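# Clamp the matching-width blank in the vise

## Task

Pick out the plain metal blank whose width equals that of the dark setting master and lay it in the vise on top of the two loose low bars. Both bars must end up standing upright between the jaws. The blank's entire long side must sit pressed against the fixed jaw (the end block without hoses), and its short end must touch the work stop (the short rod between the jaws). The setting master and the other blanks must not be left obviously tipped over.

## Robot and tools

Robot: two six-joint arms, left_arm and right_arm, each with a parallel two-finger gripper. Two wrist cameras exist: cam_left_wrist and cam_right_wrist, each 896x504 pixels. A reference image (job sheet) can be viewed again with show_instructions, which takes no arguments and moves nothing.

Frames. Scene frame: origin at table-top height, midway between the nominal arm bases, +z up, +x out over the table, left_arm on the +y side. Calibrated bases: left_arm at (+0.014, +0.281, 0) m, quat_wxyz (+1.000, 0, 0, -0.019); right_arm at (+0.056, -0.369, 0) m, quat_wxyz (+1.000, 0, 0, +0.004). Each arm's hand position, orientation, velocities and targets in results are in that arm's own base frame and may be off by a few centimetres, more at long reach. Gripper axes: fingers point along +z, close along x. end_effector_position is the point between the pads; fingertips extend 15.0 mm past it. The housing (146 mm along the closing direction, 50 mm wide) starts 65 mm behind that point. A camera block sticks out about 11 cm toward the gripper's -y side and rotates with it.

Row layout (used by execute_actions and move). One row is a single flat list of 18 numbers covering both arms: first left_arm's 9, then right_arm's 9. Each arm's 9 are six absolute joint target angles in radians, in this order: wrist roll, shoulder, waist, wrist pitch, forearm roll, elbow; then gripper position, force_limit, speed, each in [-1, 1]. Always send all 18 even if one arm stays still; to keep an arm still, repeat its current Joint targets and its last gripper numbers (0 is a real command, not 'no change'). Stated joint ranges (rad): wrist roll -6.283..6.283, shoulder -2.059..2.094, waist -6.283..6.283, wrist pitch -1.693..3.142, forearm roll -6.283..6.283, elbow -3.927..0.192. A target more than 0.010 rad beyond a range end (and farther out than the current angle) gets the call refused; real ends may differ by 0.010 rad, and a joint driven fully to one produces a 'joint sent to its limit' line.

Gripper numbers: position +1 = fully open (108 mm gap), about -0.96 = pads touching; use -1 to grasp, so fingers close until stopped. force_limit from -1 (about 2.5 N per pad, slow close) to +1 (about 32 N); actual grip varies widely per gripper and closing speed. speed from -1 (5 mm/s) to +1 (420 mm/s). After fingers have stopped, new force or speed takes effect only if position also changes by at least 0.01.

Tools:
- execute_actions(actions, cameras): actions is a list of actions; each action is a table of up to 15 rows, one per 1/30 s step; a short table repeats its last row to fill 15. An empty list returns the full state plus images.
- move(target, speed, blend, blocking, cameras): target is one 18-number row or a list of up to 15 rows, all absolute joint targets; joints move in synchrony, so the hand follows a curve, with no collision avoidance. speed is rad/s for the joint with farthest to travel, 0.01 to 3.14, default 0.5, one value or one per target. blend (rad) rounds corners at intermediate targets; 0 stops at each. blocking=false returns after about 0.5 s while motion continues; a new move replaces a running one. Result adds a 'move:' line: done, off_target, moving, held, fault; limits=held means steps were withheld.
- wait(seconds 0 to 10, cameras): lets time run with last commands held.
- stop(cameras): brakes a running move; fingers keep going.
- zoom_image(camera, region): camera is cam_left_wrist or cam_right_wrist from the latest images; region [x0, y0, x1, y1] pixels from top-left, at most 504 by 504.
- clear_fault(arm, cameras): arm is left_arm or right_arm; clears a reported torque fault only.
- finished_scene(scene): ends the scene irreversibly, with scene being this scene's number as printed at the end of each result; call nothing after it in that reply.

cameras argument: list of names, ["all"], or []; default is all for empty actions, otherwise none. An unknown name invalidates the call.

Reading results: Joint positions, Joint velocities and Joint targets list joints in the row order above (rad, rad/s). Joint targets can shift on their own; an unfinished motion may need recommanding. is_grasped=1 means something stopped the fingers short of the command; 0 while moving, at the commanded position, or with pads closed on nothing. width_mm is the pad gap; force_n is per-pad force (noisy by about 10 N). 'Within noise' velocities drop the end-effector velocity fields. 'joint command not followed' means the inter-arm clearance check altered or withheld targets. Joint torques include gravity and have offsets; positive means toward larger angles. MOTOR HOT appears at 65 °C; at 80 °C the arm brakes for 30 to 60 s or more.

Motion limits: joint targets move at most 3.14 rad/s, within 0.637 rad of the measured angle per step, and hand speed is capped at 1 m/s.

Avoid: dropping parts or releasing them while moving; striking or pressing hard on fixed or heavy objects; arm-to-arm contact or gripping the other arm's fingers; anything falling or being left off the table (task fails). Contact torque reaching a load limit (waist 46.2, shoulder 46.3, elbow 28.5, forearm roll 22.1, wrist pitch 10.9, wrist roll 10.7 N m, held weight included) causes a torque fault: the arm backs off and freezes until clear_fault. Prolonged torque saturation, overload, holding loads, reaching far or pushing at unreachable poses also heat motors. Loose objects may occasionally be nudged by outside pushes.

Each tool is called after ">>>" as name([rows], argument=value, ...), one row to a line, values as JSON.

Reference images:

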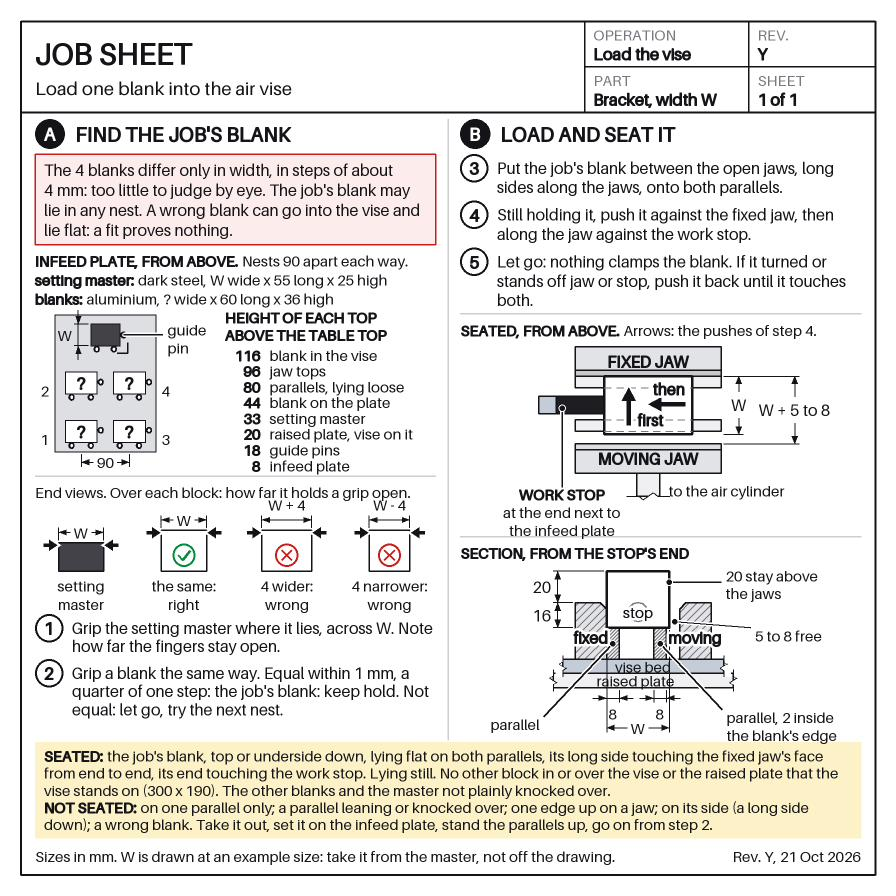

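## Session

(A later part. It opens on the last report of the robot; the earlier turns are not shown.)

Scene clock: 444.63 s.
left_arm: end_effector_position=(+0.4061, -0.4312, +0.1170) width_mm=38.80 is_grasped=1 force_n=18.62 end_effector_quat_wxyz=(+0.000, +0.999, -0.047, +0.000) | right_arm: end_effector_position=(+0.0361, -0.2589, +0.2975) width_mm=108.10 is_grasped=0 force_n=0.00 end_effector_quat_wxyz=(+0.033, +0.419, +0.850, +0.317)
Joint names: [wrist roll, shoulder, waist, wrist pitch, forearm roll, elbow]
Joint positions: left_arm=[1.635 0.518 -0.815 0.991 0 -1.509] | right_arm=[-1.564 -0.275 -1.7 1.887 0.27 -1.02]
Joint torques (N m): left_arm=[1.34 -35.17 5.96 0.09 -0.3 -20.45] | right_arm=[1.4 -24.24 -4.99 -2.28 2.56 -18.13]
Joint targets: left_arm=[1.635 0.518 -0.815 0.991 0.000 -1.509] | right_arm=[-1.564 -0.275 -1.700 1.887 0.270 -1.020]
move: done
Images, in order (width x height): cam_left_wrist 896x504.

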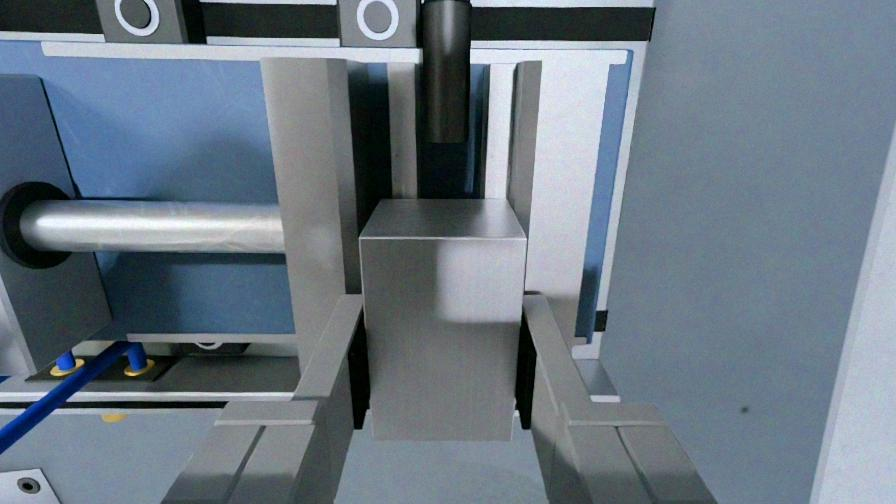

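>>> move(target=[1.6372,0.5247,-0.8131,0.9907,0,-1.5154,-0.98,0,-0.85,-1.564,-0.275,-1.7,1.887,0.27,-1.02,1,1,1], speed=0.02, cameras=["cam_left_wrist"])

>>> zoom_image(camera="cam_left_wrist", region=[330, 0, 630, 260])

Scene clock: 459.80 s.
left_arm: end_effector_position=(+0.4080, -0.4312, +0.1155) width_mm=38.80 is_grasped=1 force_n=18.78 end_effector_quat_wxyz=(+0.000, +0.999, -0.047, +0.000) | right_arm: end_effector_position=(+0.0361, -0.2589, +0.2975) width_mm=108.10 is_grasped=0 force_n=0.00 end_effector_quat_wxyz=(+0.033, +0.419, +0.850, +0.317)
Joint names: [wrist roll, shoulder, waist, wrist pitch, forearm roll, elbow]
Joint positions: left_arm=[1.637 0.525 -0.813 0.991 0 -1.515] | right_arm=[-1.564 -0.275 -1.7 1.887 0.27 -1.02]
Joint torques (N m): left_arm=[1 -35.42 9.62 -3.99 -0.45 -22.98] | right_arm=[1.39 -24.26 -5.13 -2.35 3.11 -17.59]
Joint targets: left_arm=[1.637 0.525 -0.813 0.991 0.000 -1.515] | right_arm=[-1.564 -0.275 -1.700 1.887 0.270 -1.020]
move: done
Images, in order (width x height): cam_left_wrist 896x504.

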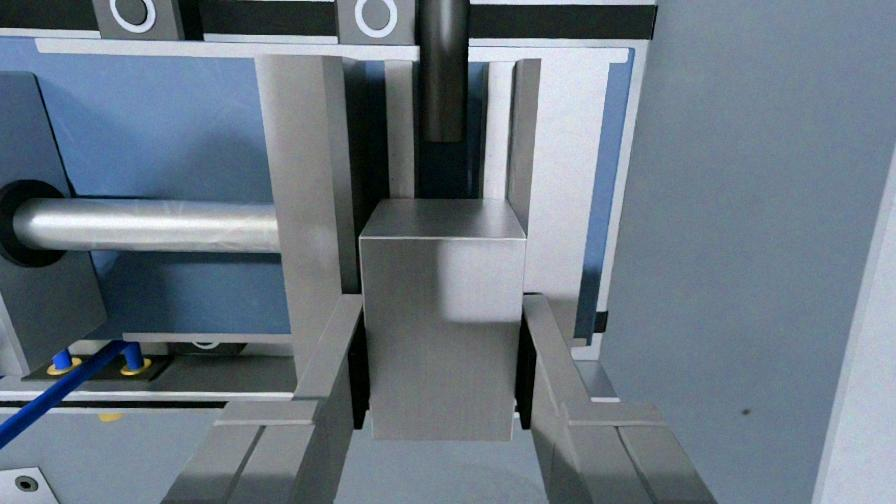

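Scaled by 1.680 from the camera's 896x504 image, which has a finer 1280x720 frame.

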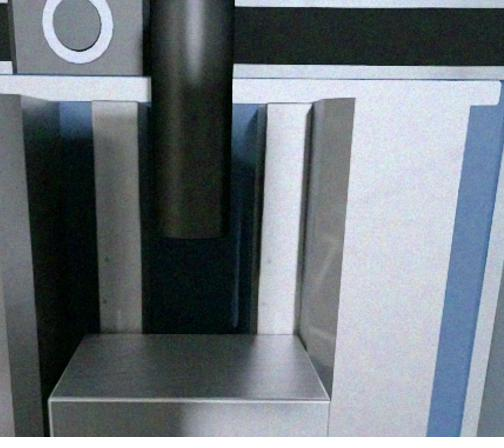

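>>> move(target=[1.6501,0.5022,-0.8002,0.9779,0,-1.4801,-0.98,0,-0.85,-1.564,-0.275,-1.7,1.887,0.27,-1.02,1,1,1], speed=0.03, cameras=["cam_left_wrist"])

>>> zoom_image(camera="cam_left_wrist", region=[330, 0, 630, 260])

Scene clock: 479.93 s.
left_arm: end_effector_position=(+0.4090, -0.4213, +0.1155) width_mm=38.79 is_grasped=1 force_n=17.97 end_effector_quat_wxyz=(+0.000, +0.999, -0.047, +0.000) | right_arm: end_effector_position=(+0.0361, -0.2589, +0.2975) width_mm=108.10 is_grasped=0 force_n=0.00 end_effector_quat_wxyz=(+0.033, +0.419, +0.850, +0.317)
Joint names: [wrist roll, shoulder, waist, wrist pitch, forearm roll, elbow]
Joint positions: left_arm=[1.65 0.502 -0.8 0.978 0 -1.48] | right_arm=[-1.564 -0.275 -1.7 1.887 0.27 -1.02]
Joint torques (N m): left_arm=[1.12 -48.61 8.96 -3.9 -0.48 -15.06] | right_arm=[1.47 -24.19 -4.99 -2.22 3.85 -17.25]
Joint targets: left_arm=[1.650 0.502 -0.800 0.978 0.000 -1.480] | right_arm=[-1.564 -0.275 -1.700 1.887 0.270 -1.020]
move: done
Images, in order (width x height): cam_left_wrist 896x504.

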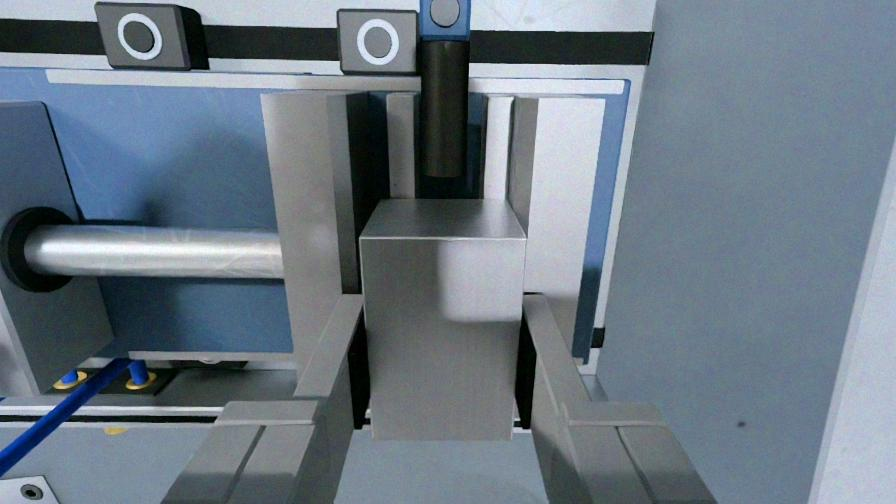

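Scaled by 1.680 from the camera's 896x504 image, which has a finer 1280x720 frame.

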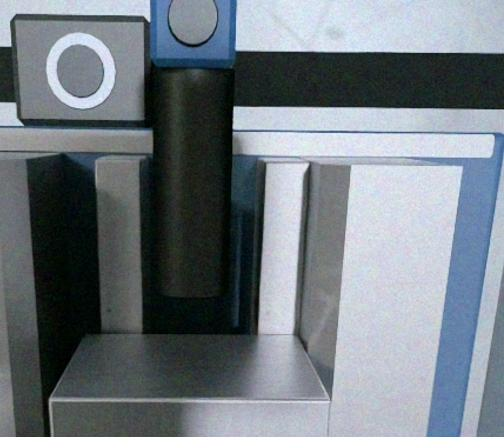

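>>> move(target=[1.6591,0.4864,-0.7912,0.9696,0,-1.456,-0.98,0,-0.85,-1.564,-0.275,-1.7,1.887,0.27,-1.02,1,1,1], speed=0.03)

>>> move(target=[1.6631,0.4798,-0.7872,0.9659,0,-1.4457,-0.98,0,-0.85,-1.564,-0.275,-1.7,1.887,0.27,-1.02,1,1,1], speed=0.02, cameras=["cam_left_wrist"])

>>> zoom_image(camera="cam_left_wrist", region=[330, 0, 630, 260])

Scene clock: 497.70 s.
left_arm: end_effector_position=(+0.4095, -0.4143, +0.1157) width_mm=38.79 is_grasped=1 force_n=18.04 end_effector_quat_wxyz=(+0.000, +0.999, -0.047, +0.000) | right_arm: end_effector_position=(+0.0361, -0.2589, +0.2975) width_mm=108.10 is_grasped=0 force_n=0.00 end_effector_quat_wxyz=(+0.033, +0.419, +0.850, +0.317)
Joint names: [wrist roll, shoulder, waist, wrist pitch, forearm roll, elbow]
Joint positions: left_arm=[1.659 0.486 -0.791 0.97 0 -1.456] | right_arm=[-1.564 -0.275 -1.7 1.887 0.27 -1.02]
Joint torques (N m): left_arm=[1.32 -47.72 7.39 -3.55 -0.62 -14.7] | right_arm=[1.49 -24.06 -4.95 -2.28 3.77 -17.09]
Joint targets: left_arm=[1.659 0.486 -0.791 0.970 0.000 -1.456] | right_arm=[-1.564 -0.275 -1.700 1.887 0.270 -1.020]
move: done

Scene clock: 498.43 s.
left_arm: end_effector_position=(+0.4098, -0.4114, +0.1157) width_mm=38.79 is_grasped=1 force_n=18.05 end_effector_quat_wxyz=(+0.000, +0.999, -0.047, +0.000) | right_arm: end_effector_position=(+0.0361, -0.2589, +0.2975) width_mm=108.10 is_grasped=0 force_n=0.00 end_effector_quat_wxyz=(+0.033, +0.419, +0.850, +0.317)
Joint names: [wrist roll, shoulder, waist, wrist pitch, forearm roll, elbow]
Joint positions: left_arm=[1.663 0.48 -0.787 0.966 0 -1.446] | right_arm=[-1.564 -0.275 -1.7 1.887 0.27 -1.02]
Joint torques (N m): left_arm=[1.34 -47.43 11.4 -2.47 -0.55 -13.7] | right_arm=[1.47 -24.1 -4.79 -2.3 3.9 -17.09]
Joint targets: left_arm=[1.663 0.480 -0.787 0.966 0.000 -1.446] | right_arm=[-1.564 -0.275 -1.700 1.887 0.270 -1.020]
move: done
Images, in order (width x height): cam_left_wrist 896x504.

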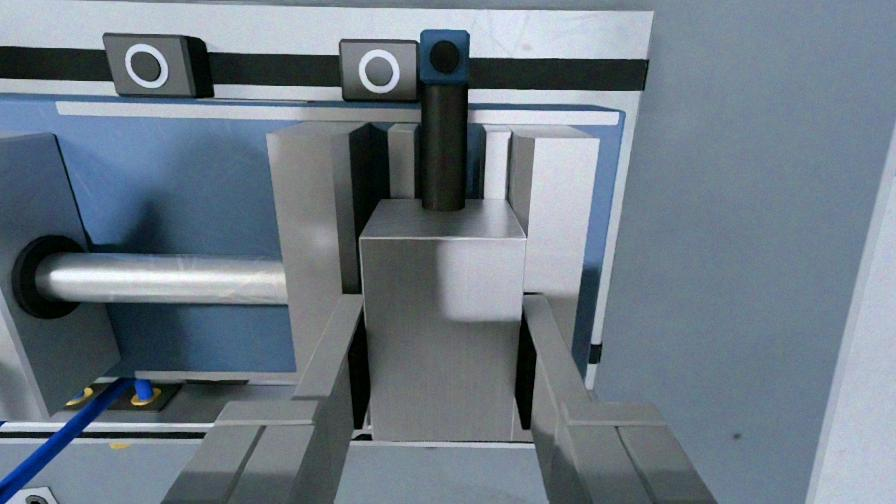

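Scaled by 1.680 from the camera's 896x504 image, which has a finer 1280x720 frame.

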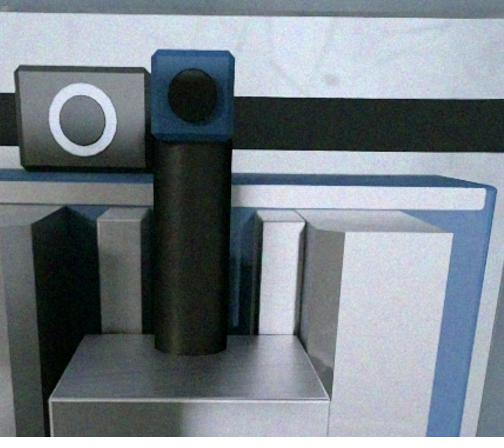

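>>> move(target=[1.6651,0.4767,-0.7852,0.9642,0,-1.4408,-0.98,0,-0.85,-1.564,-0.275,-1.7,1.887,0.27,-1.02,1,1,1], speed=0.02, cameras=["cam_left_wrist"])

>>> zoom_image(camera="cam_left_wrist", region=[330, 0, 630, 260])

Scene clock: 505.00 s.
left_arm: end_effector_position=(+0.4099, -0.4098, +0.1156) width_mm=38.79 is_grasped=1 force_n=18.41 end_effector_quat_wxyz=(+0.000, +0.999, -0.047, +0.000) | right_arm: end_effector_position=(+0.0361, -0.2589, +0.2975) width_mm=108.10 is_grasped=0 force_n=0.00 end_effector_quat_wxyz=(+0.033, +0.419, +0.850, +0.317)
Joint names: [wrist roll, shoulder, waist, wrist pitch, forearm roll, elbow]
Joint positions: left_arm=[1.665 0.477 -0.785 0.964 0 -1.441] | right_arm=[-1.564 -0.275 -1.7 1.887 0.27 -1.02]
Joint torques (N m): left_arm=[1.42 -40.98 19.52 -1.05 2.41 -9.15] | right_arm=[1.42 -24.08 -5.02 -2.3 3.76 -17.04]
Joint targets: left_arm=[1.665 0.477 -0.785 0.964 0.000 -1.441] | right_arm=[-1.564 -0.275 -1.700 1.887 0.270 -1.020]
move: done
Images, in order (width x height): cam_left_wrist 896x504.

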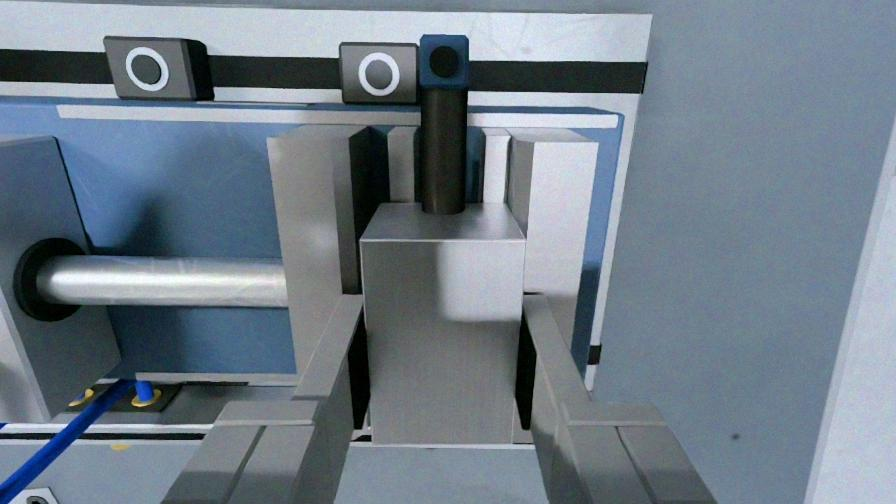

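Scaled by 1.680 from the camera's 896x504 image, which has a finer 1280x720 frame.

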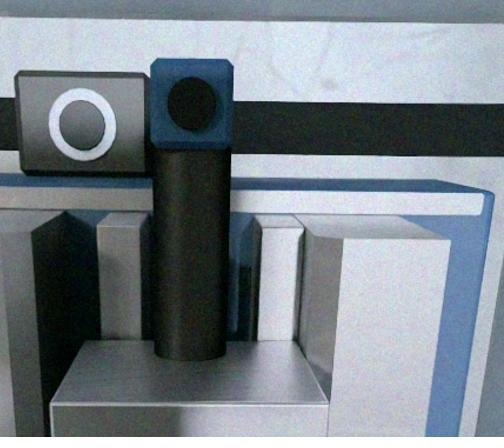

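>>> move([
  [1.6651,0.4767,-0.7852,0.9642,0,-1.4408,-0.126,-0.8,-1,-1.564,-0.275,-1.7,1.887,0.27,-1.02,1,1,1],
  [1.6651,0.4577,-0.7852,0.9984,0,-1.4561,-0.126,-0.8,-1,-1.564,-0.275,-1.7,1.887,0.27,-1.02,1,1,1],
], speed=0.05, cameras=["cam_left_wrist"])

>>> zoom_image(camera="cam_left_wrist", region=[310, 20, 650, 460])

Scene clock: 521.97 s.
left_arm: end_effector_position=(+0.4099, -0.4097, +0.1302) width_mm=46.07 is_grasped=0 force_n=0.00 end_effector_quat_wxyz=(+0.000, +0.999, -0.047, +0.000) | right_arm: end_effector_position=(+0.0361, -0.2589, +0.2975) width_mm=108.10 is_grasped=0 force_n=0.00 end_effector_quat_wxyz=(+0.033, +0.419, +0.850, +0.317)
Joint names: [wrist roll, shoulder, waist, wrist pitch, forearm roll, elbow]
Joint positions: left_arm=[1.665 0.458 -0.785 0.998 0 -1.456] | right_arm=[-1.564 -0.275 -1.7 1.887 0.27 -1.02]
Joint torques (N m): left_arm=[0.82 -45.64 -6.25 0.33 -0.92 -19.75] | right_arm=[1.48 -24.08 -4.92 -2.31 3.73 -17.11]
Joint targets: left_arm=[1.665 0.458 -0.785 0.998 0.000 -1.456] | right_arm=[-1.564 -0.275 -1.700 1.887 0.270 -1.020]
move: done
Images, in order (width x height): cam_left_wrist 896x504.

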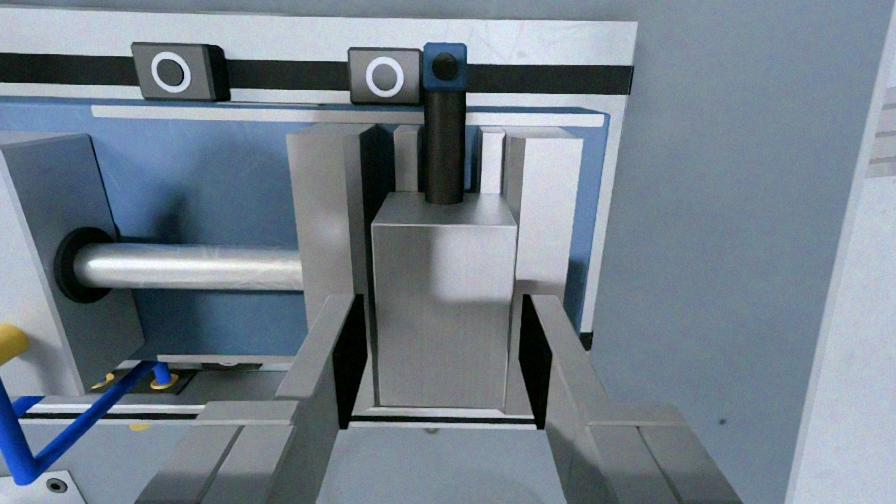

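Scaled by 1.145 from the camera's 896x504 image, which has a finer 1280x720 frame.

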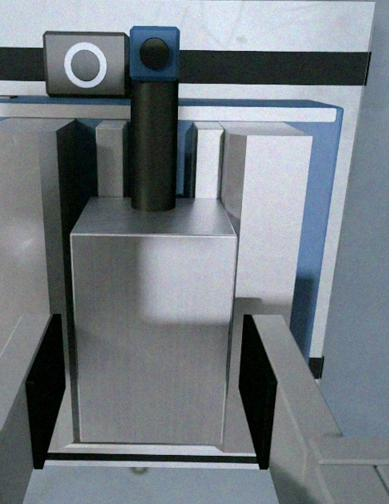

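>>> move(target=[1.6651,0.3913,-0.7852,1.1719,0,-1.5632,1,-0.6,0,-1.564,-0.275,-1.7,1.887,0.27,-1.02,1,1,1], speed=0.2, cameras=["cam_left_wrist"])

>>> zoom_image(camera="cam_left_wrist", region=[340, 80, 600, 330])

Scene clock: 528.60 s.
left_arm: end_effector_position=(+0.4100, -0.4098, +0.1999) width_mm=108.00 is_grasped=0 force_n=0.00 end_effector_quat_wxyz=(+0.000, +0.999, -0.047, +0.000) | right_arm: end_effector_position=(+0.0361, -0.2589, +0.2975) width_mm=108.10 is_grasped=0 force_n=0.00 end_effector_quat_wxyz=(+0.033, +0.419, +0.850, +0.317)
Joint names: [wrist roll, shoulder, waist, wrist pitch, forearm roll, elbow]
Joint positions: left_arm=[1.665 0.391 -0.785 1.172 0 -1.563] | right_arm=[-1.564 -0.275 -1.7 1.887 0.27 -1.02]
Joint torques (N m): left_arm=[0.29 -45 -6.07 0.23 -0.92 -20.2] | right_arm=[1.53 -23.88 -5.04 -2.28 3.91 -17.15]
Joint targets: left_arm=[1.665 0.391 -0.785 1.172 0.000 -1.563] | right_arm=[-1.564 -0.275 -1.700 1.887 0.270 -1.020]
move: done
Images, in order (width x height): cam_left_wrist 896x504.

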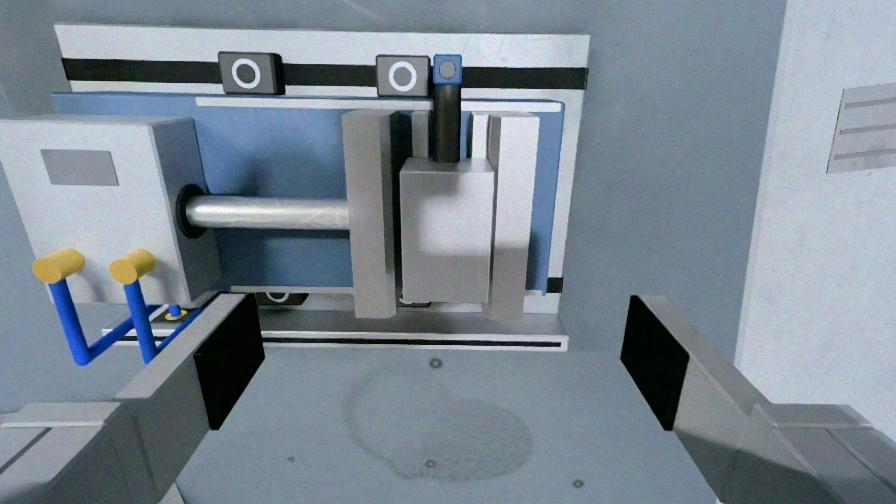

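Scaled by 1.938 from the camera's 896x504 image, which has a finer 1280x720 frame.

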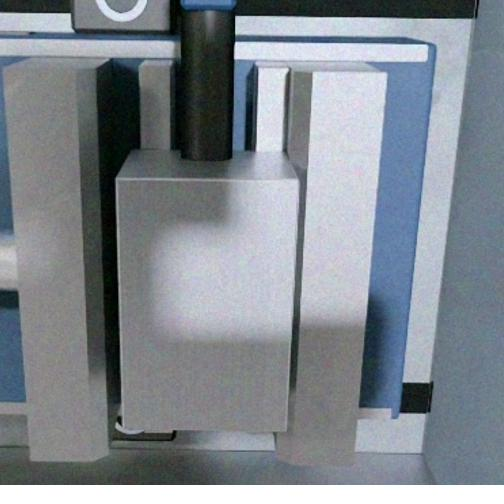

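>>> move([
  [1.6651,0.3913,-0.7852,1.1719,0,-1.5632,0.128,-0.6,0,-1.564,-0.275,-1.7,1.887,0.27,-1.02,1,1,1],
  [1.6772,0.3998,-0.7731,1.1758,0,-1.5756,0.128,-0.6,0,-1.564,-0.275,-1.7,1.887,0.27,-1.02,1,1,1],
  [1.6772,0.4816,-0.7731,0.973,0,-1.4546,0.128,-0.6,0,-1.564,-0.275,-1.7,1.887,0.27,-1.02,1,1,1],
], speed=0.1, cameras=["cam_left_wrist"])

>>> move(target=[1.6841,0.4986,-0.7662,0.9822,0,-1.4808,0.128,-0.6,0,-1.564,-0.275,-1.7,1.887,0.27,-1.02,1,1,1], speed=0.02, cameras=["cam_left_wrist"])

Scene clock: 567.57 s.
left_arm: end_effector_position=(+0.4165, -0.4064, +0.1177) width_mm=60.04 is_grasped=0 force_n=0.00 end_effector_quat_wxyz=(+0.000, +0.999, -0.047, +0.000) | right_arm: end_effector_position=(+0.0361, -0.2589, +0.2975) width_mm=108.10 is_grasped=0 force_n=0.00 end_effector_quat_wxyz=(+0.033, +0.419, +0.850, +0.317)
Joint names: [wrist roll, shoulder, waist, wrist pitch, forearm roll, elbow]
Joint positions: left_arm=[1.677 0.482 -0.773 0.973 0 -1.455] | right_arm=[-1.564 -0.275 -1.7 1.887 0.27 -1.02]
Joint torques (N m): left_arm=[1.41 -32.43 5.97 -3.3 -0.8 -13.64] | right_arm=[1.5 -23.54 -5.09 -2.35 3.79 -17.11]
Joint targets: left_arm=[1.677 0.482 -0.773 0.973 0.000 -1.455] | right_arm=[-1.564 -0.275 -1.700 1.887 0.270 -1.020]
move: done
Images, in order (width x height): cam_left_wrist 896x504.

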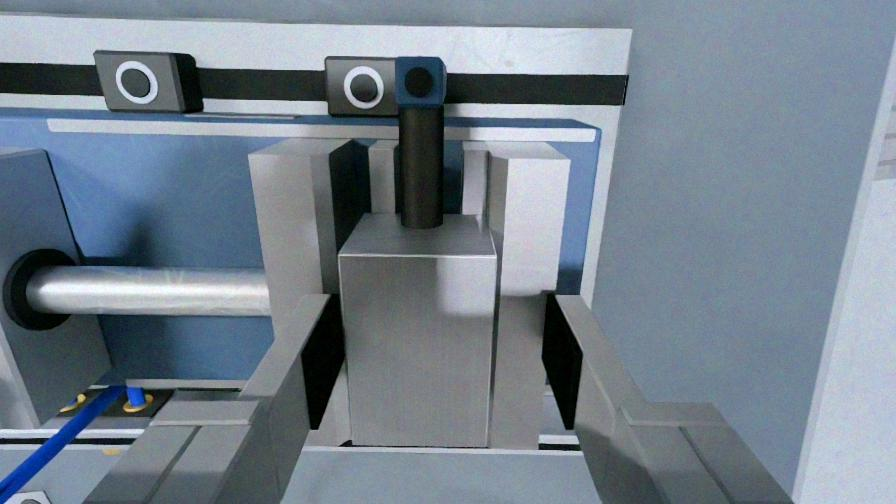

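Scene clock: 569.23 s.
left_arm: end_effector_position=(+0.4226, -0.4071, +0.1176) width_mm=60.45 is_grasped=0 force_n=28.32 end_effector_quat_wxyz=(+0.000, +0.999, -0.047, +0.000) | right_arm: end_effector_position=(+0.0361, -0.2589, +0.2975) width_mm=108.10 is_grasped=0 force_n=0.00 end_effector_quat_wxyz=(+0.033, +0.419, +0.850, +0.317)
Joint names: [wrist roll, shoulder, waist, wrist pitch, forearm roll, elbow]
Joint positions: left_arm=[1.684 0.499 -0.767 0.983 0 -1.481] | right_arm=[-1.564 -0.275 -1.7 1.887 0.27 -1.02]
Joint torques (N m): left_arm=[1.05 -21.39 25.31 -8.48 3.64 -25.65] | right_arm=[1.41 -23.67 -4.89 -2.22 3.87 -17.02]
Joint targets: left_arm=[1.684 0.499 -0.766 0.982 0.000 -1.481] | right_arm=[-1.564 -0.275 -1.700 1.887 0.270 -1.020]
move: done
Images, in order (width x height): cam_left_wrist 896x504.

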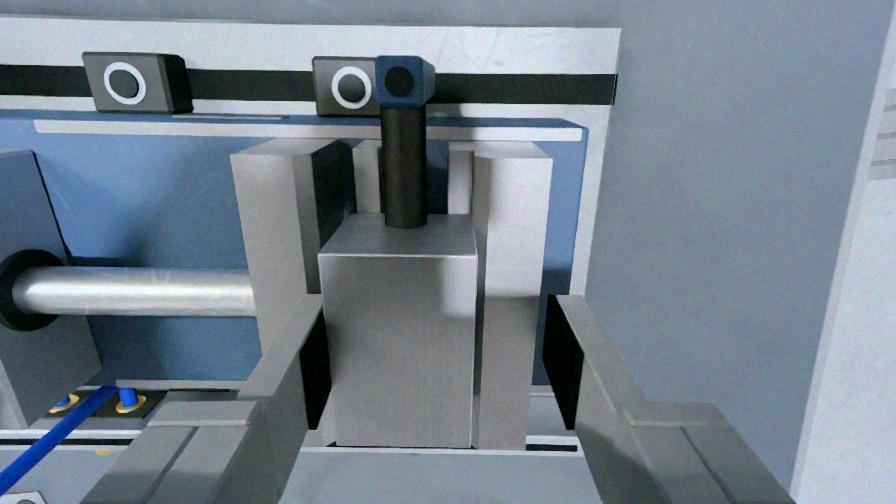

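>>> move([
  [1.6772,0.4816,-0.7731,0.973,0,-1.4546,0.128,-0.6,0,-1.564,-0.275,-1.7,1.887,0.27,-1.02,1,1,1],
  [1.6772,0.3998,-0.7731,1.1758,0,-1.5756,0.128,-0.6,0,-1.564,-0.275,-1.7,1.887,0.27,-1.02,1,1,1],
], speed=[0.03,0.15], cameras=["cam_left_wrist"])

>>> zoom_image(camera="cam_left_wrist", region=[340, 80, 560, 330])

Scene clock: 581.10 s.
left_arm: end_effector_position=(+0.4165, -0.4064, +0.1999) width_mm=60.04 is_grasped=0 force_n=0.00 end_effector_quat_wxyz=(+0.000, +0.999, -0.047, +0.000) | right_arm: end_effector_position=(+0.0361, -0.2589, +0.2975) width_mm=108.10 is_grasped=0 force_n=0.00 end_effector_quat_wxyz=(+0.033, +0.419, +0.850, +0.317)
Joint names: [wrist roll, shoulder, waist, wrist pitch, forearm roll, elbow]
Joint positions: left_arm=[1.677 0.4 -0.773 1.176 0 -1.576] | right_arm=[-1.564 -0.275 -1.7 1.887 0.27 -1.02]
Joint torques (N m): left_arm=[-1.06 -45.27 -6.1 0.28 -0.91 -20.18] | right_arm=[1.47 -23.47 -4.77 -2.29 3.73 -17.08]
Joint targets: left_arm=[1.677 0.400 -0.773 1.176 0.000 -1.576] | right_arm=[-1.564 -0.275 -1.700 1.887 0.270 -1.020]
move: done
Images, in order (width x height): cam_left_wrist 896x504.

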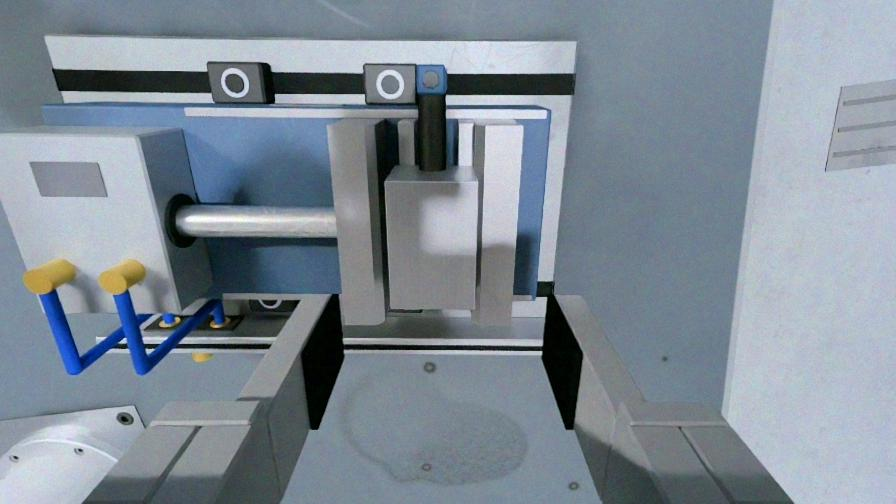

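Scaled by 2.016 from the camera's 896x504 image, which has a finer 1280x720 frame.

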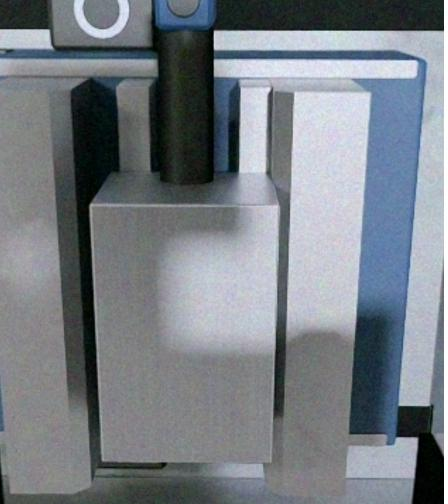

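>>> move([
  [1.6084,0.5007,-0.8419,1.2256,0,-1.7263,0.128,-0.6,0,-1.564,-0.275,-1.7,1.887,0.27,-1.02,1,1,1],
  [1.6084,0.5007,-0.8419,1.2256,0,-1.7263,-0.94,-0.6,0,-1.564,-0.275,-1.7,1.887,0.27,-1.02,1,1,1],
  [1.6084,0.5757,-0.8419,1.0187,0,-1.5944,-0.94,-0.6,0,-1.564,-0.275,-1.7,1.887,0.27,-1.02,1,1,1],
], speed=0.15, cameras=["cam_left_wrist"])

Scene clock: 604.60 s.
left_arm: end_effector_position=(+0.4050, -0.4536, +0.1149) width_mm=1.30 is_grasped=0 force_n=0.00 end_effector_quat_wxyz=(+0.000, +0.999, -0.047, +0.000) | right_arm: end_effector_position=(+0.0361, -0.2589, +0.2975) width_mm=108.10 is_grasped=0 force_n=0.00 end_effector_quat_wxyz=(+0.033, +0.419, +0.850, +0.317)
Joint names: [wrist roll, shoulder, waist, wrist pitch, forearm roll, elbow]
Joint positions: left_arm=[1.608 0.576 -0.842 1.019 0 -1.594] | right_arm=[-1.564 -0.275 -1.7 1.887 0.27 -1.02]
Joint torques (N m): left_arm=[-1.52 -34.7 -5.93 -3.24 -0.74 -13.83] | right_arm=[1.54 -23.34 -4.8 -2.33 3.77 -17.04]
Joint targets: left_arm=[1.608 0.576 -0.842 1.019 0.000 -1.594] | right_arm=[-1.564 -0.275 -1.700 1.887 0.270 -1.020]
move: done
Images, in order (width x height): cam_left_wrist 896x504.

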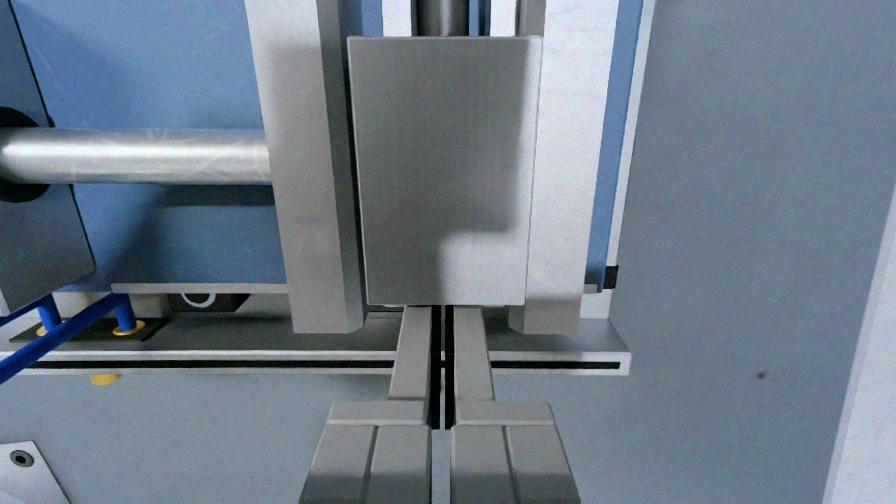

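>>> move(target=[1.6143,0.5641,-0.836,1.0119,0,-1.576,-0.94,-0.6,0,-1.564,-0.275,-1.7,1.887,0.27,-1.02,1,1,1], speed=0.02)

>>> move(target=[1.6172,0.5583,-0.8331,1.0084,0,-1.5668,-0.94,-0.6,0,-1.564,-0.275,-1.7,1.887,0.27,-1.02,1,1,1], speed=0.02)

>>> move(target=[1.6202,0.5525,-0.8301,1.005,0,-1.5575,-0.94,-0.6,0,-1.564,-0.275,-1.7,1.887,0.27,-1.02,1,1,1], speed=0.02, cameras=["cam_left_wrist"])

Scene clock: 616.53 s.
left_arm: end_effector_position=(+0.4055, -0.4488, +0.1149) width_mm=1.30 is_grasped=0 force_n=0.00 end_effector_quat_wxyz=(+0.000, +0.999, -0.047, +0.000) | right_arm: end_effector_position=(+0.0361, -0.2589, +0.2975) width_mm=108.10 is_grasped=0 force_n=0.00 end_effector_quat_wxyz=(+0.033, +0.419, +0.850, +0.317)
Joint names: [wrist roll, shoulder, waist, wrist pitch, forearm roll, elbow]
Joint positions: left_arm=[1.614 0.564 -0.836 1.012 0 -1.576] | right_arm=[-1.564 -0.275 -1.7 1.887 0.27 -1.02]
Joint torques (N m): left_arm=[1.01 -48.19 6.02 -3.1 -0.66 -14.07] | right_arm=[1.48 -23.22 -4.81 -2.3 3.74 -17.03]
Joint targets: left_arm=[1.614 0.564 -0.836 1.012 0.000 -1.576] | right_arm=[-1.564 -0.275 -1.700 1.887 0.270 -1.020]
move: done

Scene clock: 617.23 s.
left_arm: end_effector_position=(+0.4057, -0.4464, +0.1150) width_mm=1.30 is_grasped=0 force_n=-0.16 end_effector_quat_wxyz=(+0.000, +0.999, -0.047, +0.000) | right_arm: end_effector_position=(+0.0361, -0.2589, +0.2975) width_mm=108.10 is_grasped=0 force_n=0.00 end_effector_quat_wxyz=(+0.033, +0.419, +0.850, +0.317)
Joint names: [wrist roll, shoulder, waist, wrist pitch, forearm roll, elbow]
Joint positions: left_arm=[1.617 0.558 -0.833 1.008 0 -1.567] | right_arm=[-1.564 -0.275 -1.7 1.887 0.27 -1.02]
Joint torques (N m): left_arm=[0.97 -46.28 14.29 -1.17 0.8 -11.19] | right_arm=[1.48 -23.24 -4.97 -2.31 3.84 -17.08]
Joint targets: left_arm=[1.617 0.558 -0.833 1.008 0.000 -1.567] | right_arm=[-1.564 -0.275 -1.700 1.887 0.270 -1.020]
move: done

Scene clock: 617.93 s.
left_arm: end_effector_position=(+0.4058, -0.4442, +0.1150) width_mm=1.30 is_grasped=0 force_n=0.20 end_effector_quat_wxyz=(+0.000, +0.999, -0.047, +0.000) | right_arm: end_effector_position=(+0.0361, -0.2589, +0.2975) width_mm=108.10 is_grasped=0 force_n=0.00 end_effector_quat_wxyz=(+0.033, +0.419, +0.850, +0.317)
Joint names: [wrist roll, shoulder, waist, wrist pitch, forearm roll, elbow]
Joint positions: left_arm=[1.62 0.552 -0.831 1.005 0 -1.558] | right_arm=[-1.564 -0.275 -1.7 1.887 0.27 -1.02]
Joint torques (N m): left_arm=[0.97 -43.25 25.67 1.53 3.19 -5.68] | right_arm=[1.54 -23.4 -4.98 -2.28 3.79 -17.07]
Joint targets: left_arm=[1.620 0.552 -0.830 1.005 0.000 -1.557] | right_arm=[-1.564 -0.275 -1.700 1.887 0.270 -1.020]
move: done
Images, in order (width x height): cam_left_wrist 896x504.

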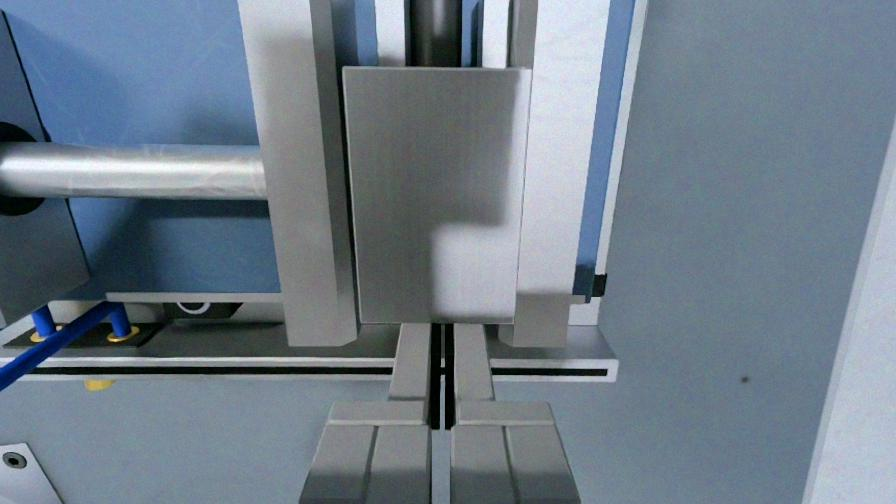

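>>> move([
  [1.6084,0.5757,-0.8419,1.0187,0,-1.5944,-0.94,-0.6,0,-1.564,-0.275,-1.7,1.887,0.27,-1.02,1,1,1],
  [1.6084,0.5007,-0.8419,1.2256,0,-1.7263,-0.94,-0.6,0,-1.564,-0.275,-1.7,1.887,0.27,-1.02,1,1,1],
  [1.6772,0.3998,-0.7731,1.1758,0,-1.5756,-0.94,-0.6,0,-1.564,-0.275,-1.7,1.887,0.27,-1.02,1,1,1],
], speed=[0.03,0.15,0.2], cameras=["cam_left_wrist"])

>>> zoom_image(camera="cam_left_wrist", region=[340, 80, 560, 330])

Scene clock: 629.50 s.
left_arm: end_effector_position=(+0.4165, -0.4064, +0.2000) width_mm=1.30 is_grasped=0 force_n=0.00 end_effector_quat_wxyz=(+0.000, +0.999, -0.047, +0.000) | right_arm: end_effector_position=(+0.0361, -0.2589, +0.2975) width_mm=108.10 is_grasped=0 force_n=0.00 end_effector_quat_wxyz=(+0.033, +0.419, +0.850, +0.317)
Joint names: [wrist roll, shoulder, waist, wrist pitch, forearm roll, elbow]
Joint positions: left_arm=[1.677 0.4 -0.773 1.176 0 -1.576] | right_arm=[-1.564 -0.275 -1.7 1.887 0.27 -1.02]
Joint torques (N m): left_arm=[1.42 -45.19 5.84 -3.11 -0.9 -14.47] | right_arm=[1.47 -23.32 -4.93 -2.33 3.69 -17.13]
Joint targets: left_arm=[1.677 0.400 -0.773 1.176 0.000 -1.576] | right_arm=[-1.564 -0.275 -1.700 1.887 0.270 -1.020]
move: done
Images, in order (width x height): cam_left_wrist 896x504.

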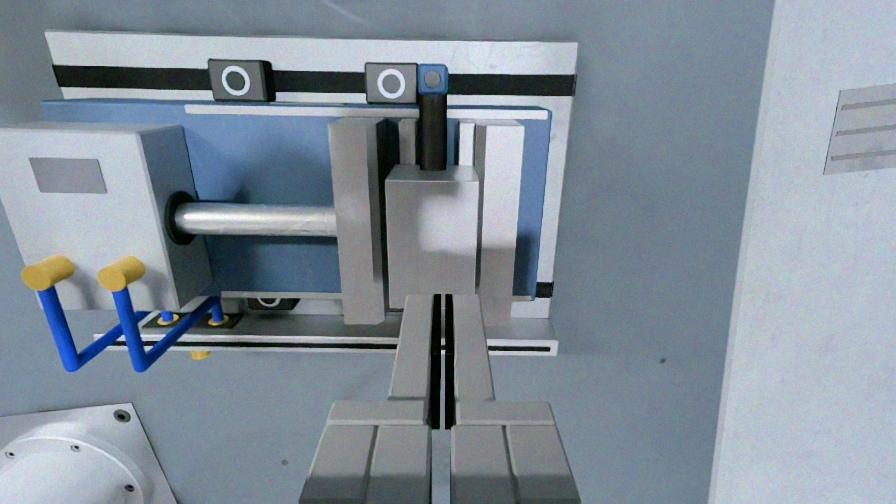

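Scaled by 2.016 from the camera's 896x504 image, which has a finer 1280x720 frame.

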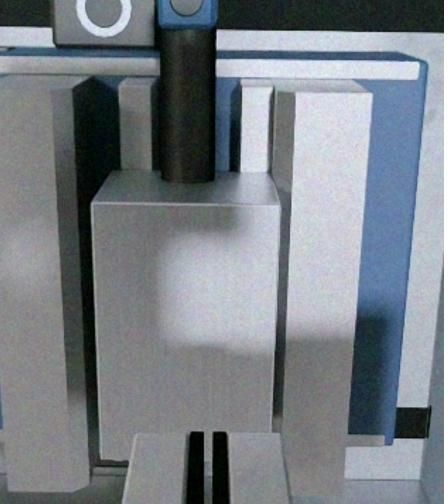

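Seated.

>>> finished_scene(scene=2)

The scene is finished: the task was done.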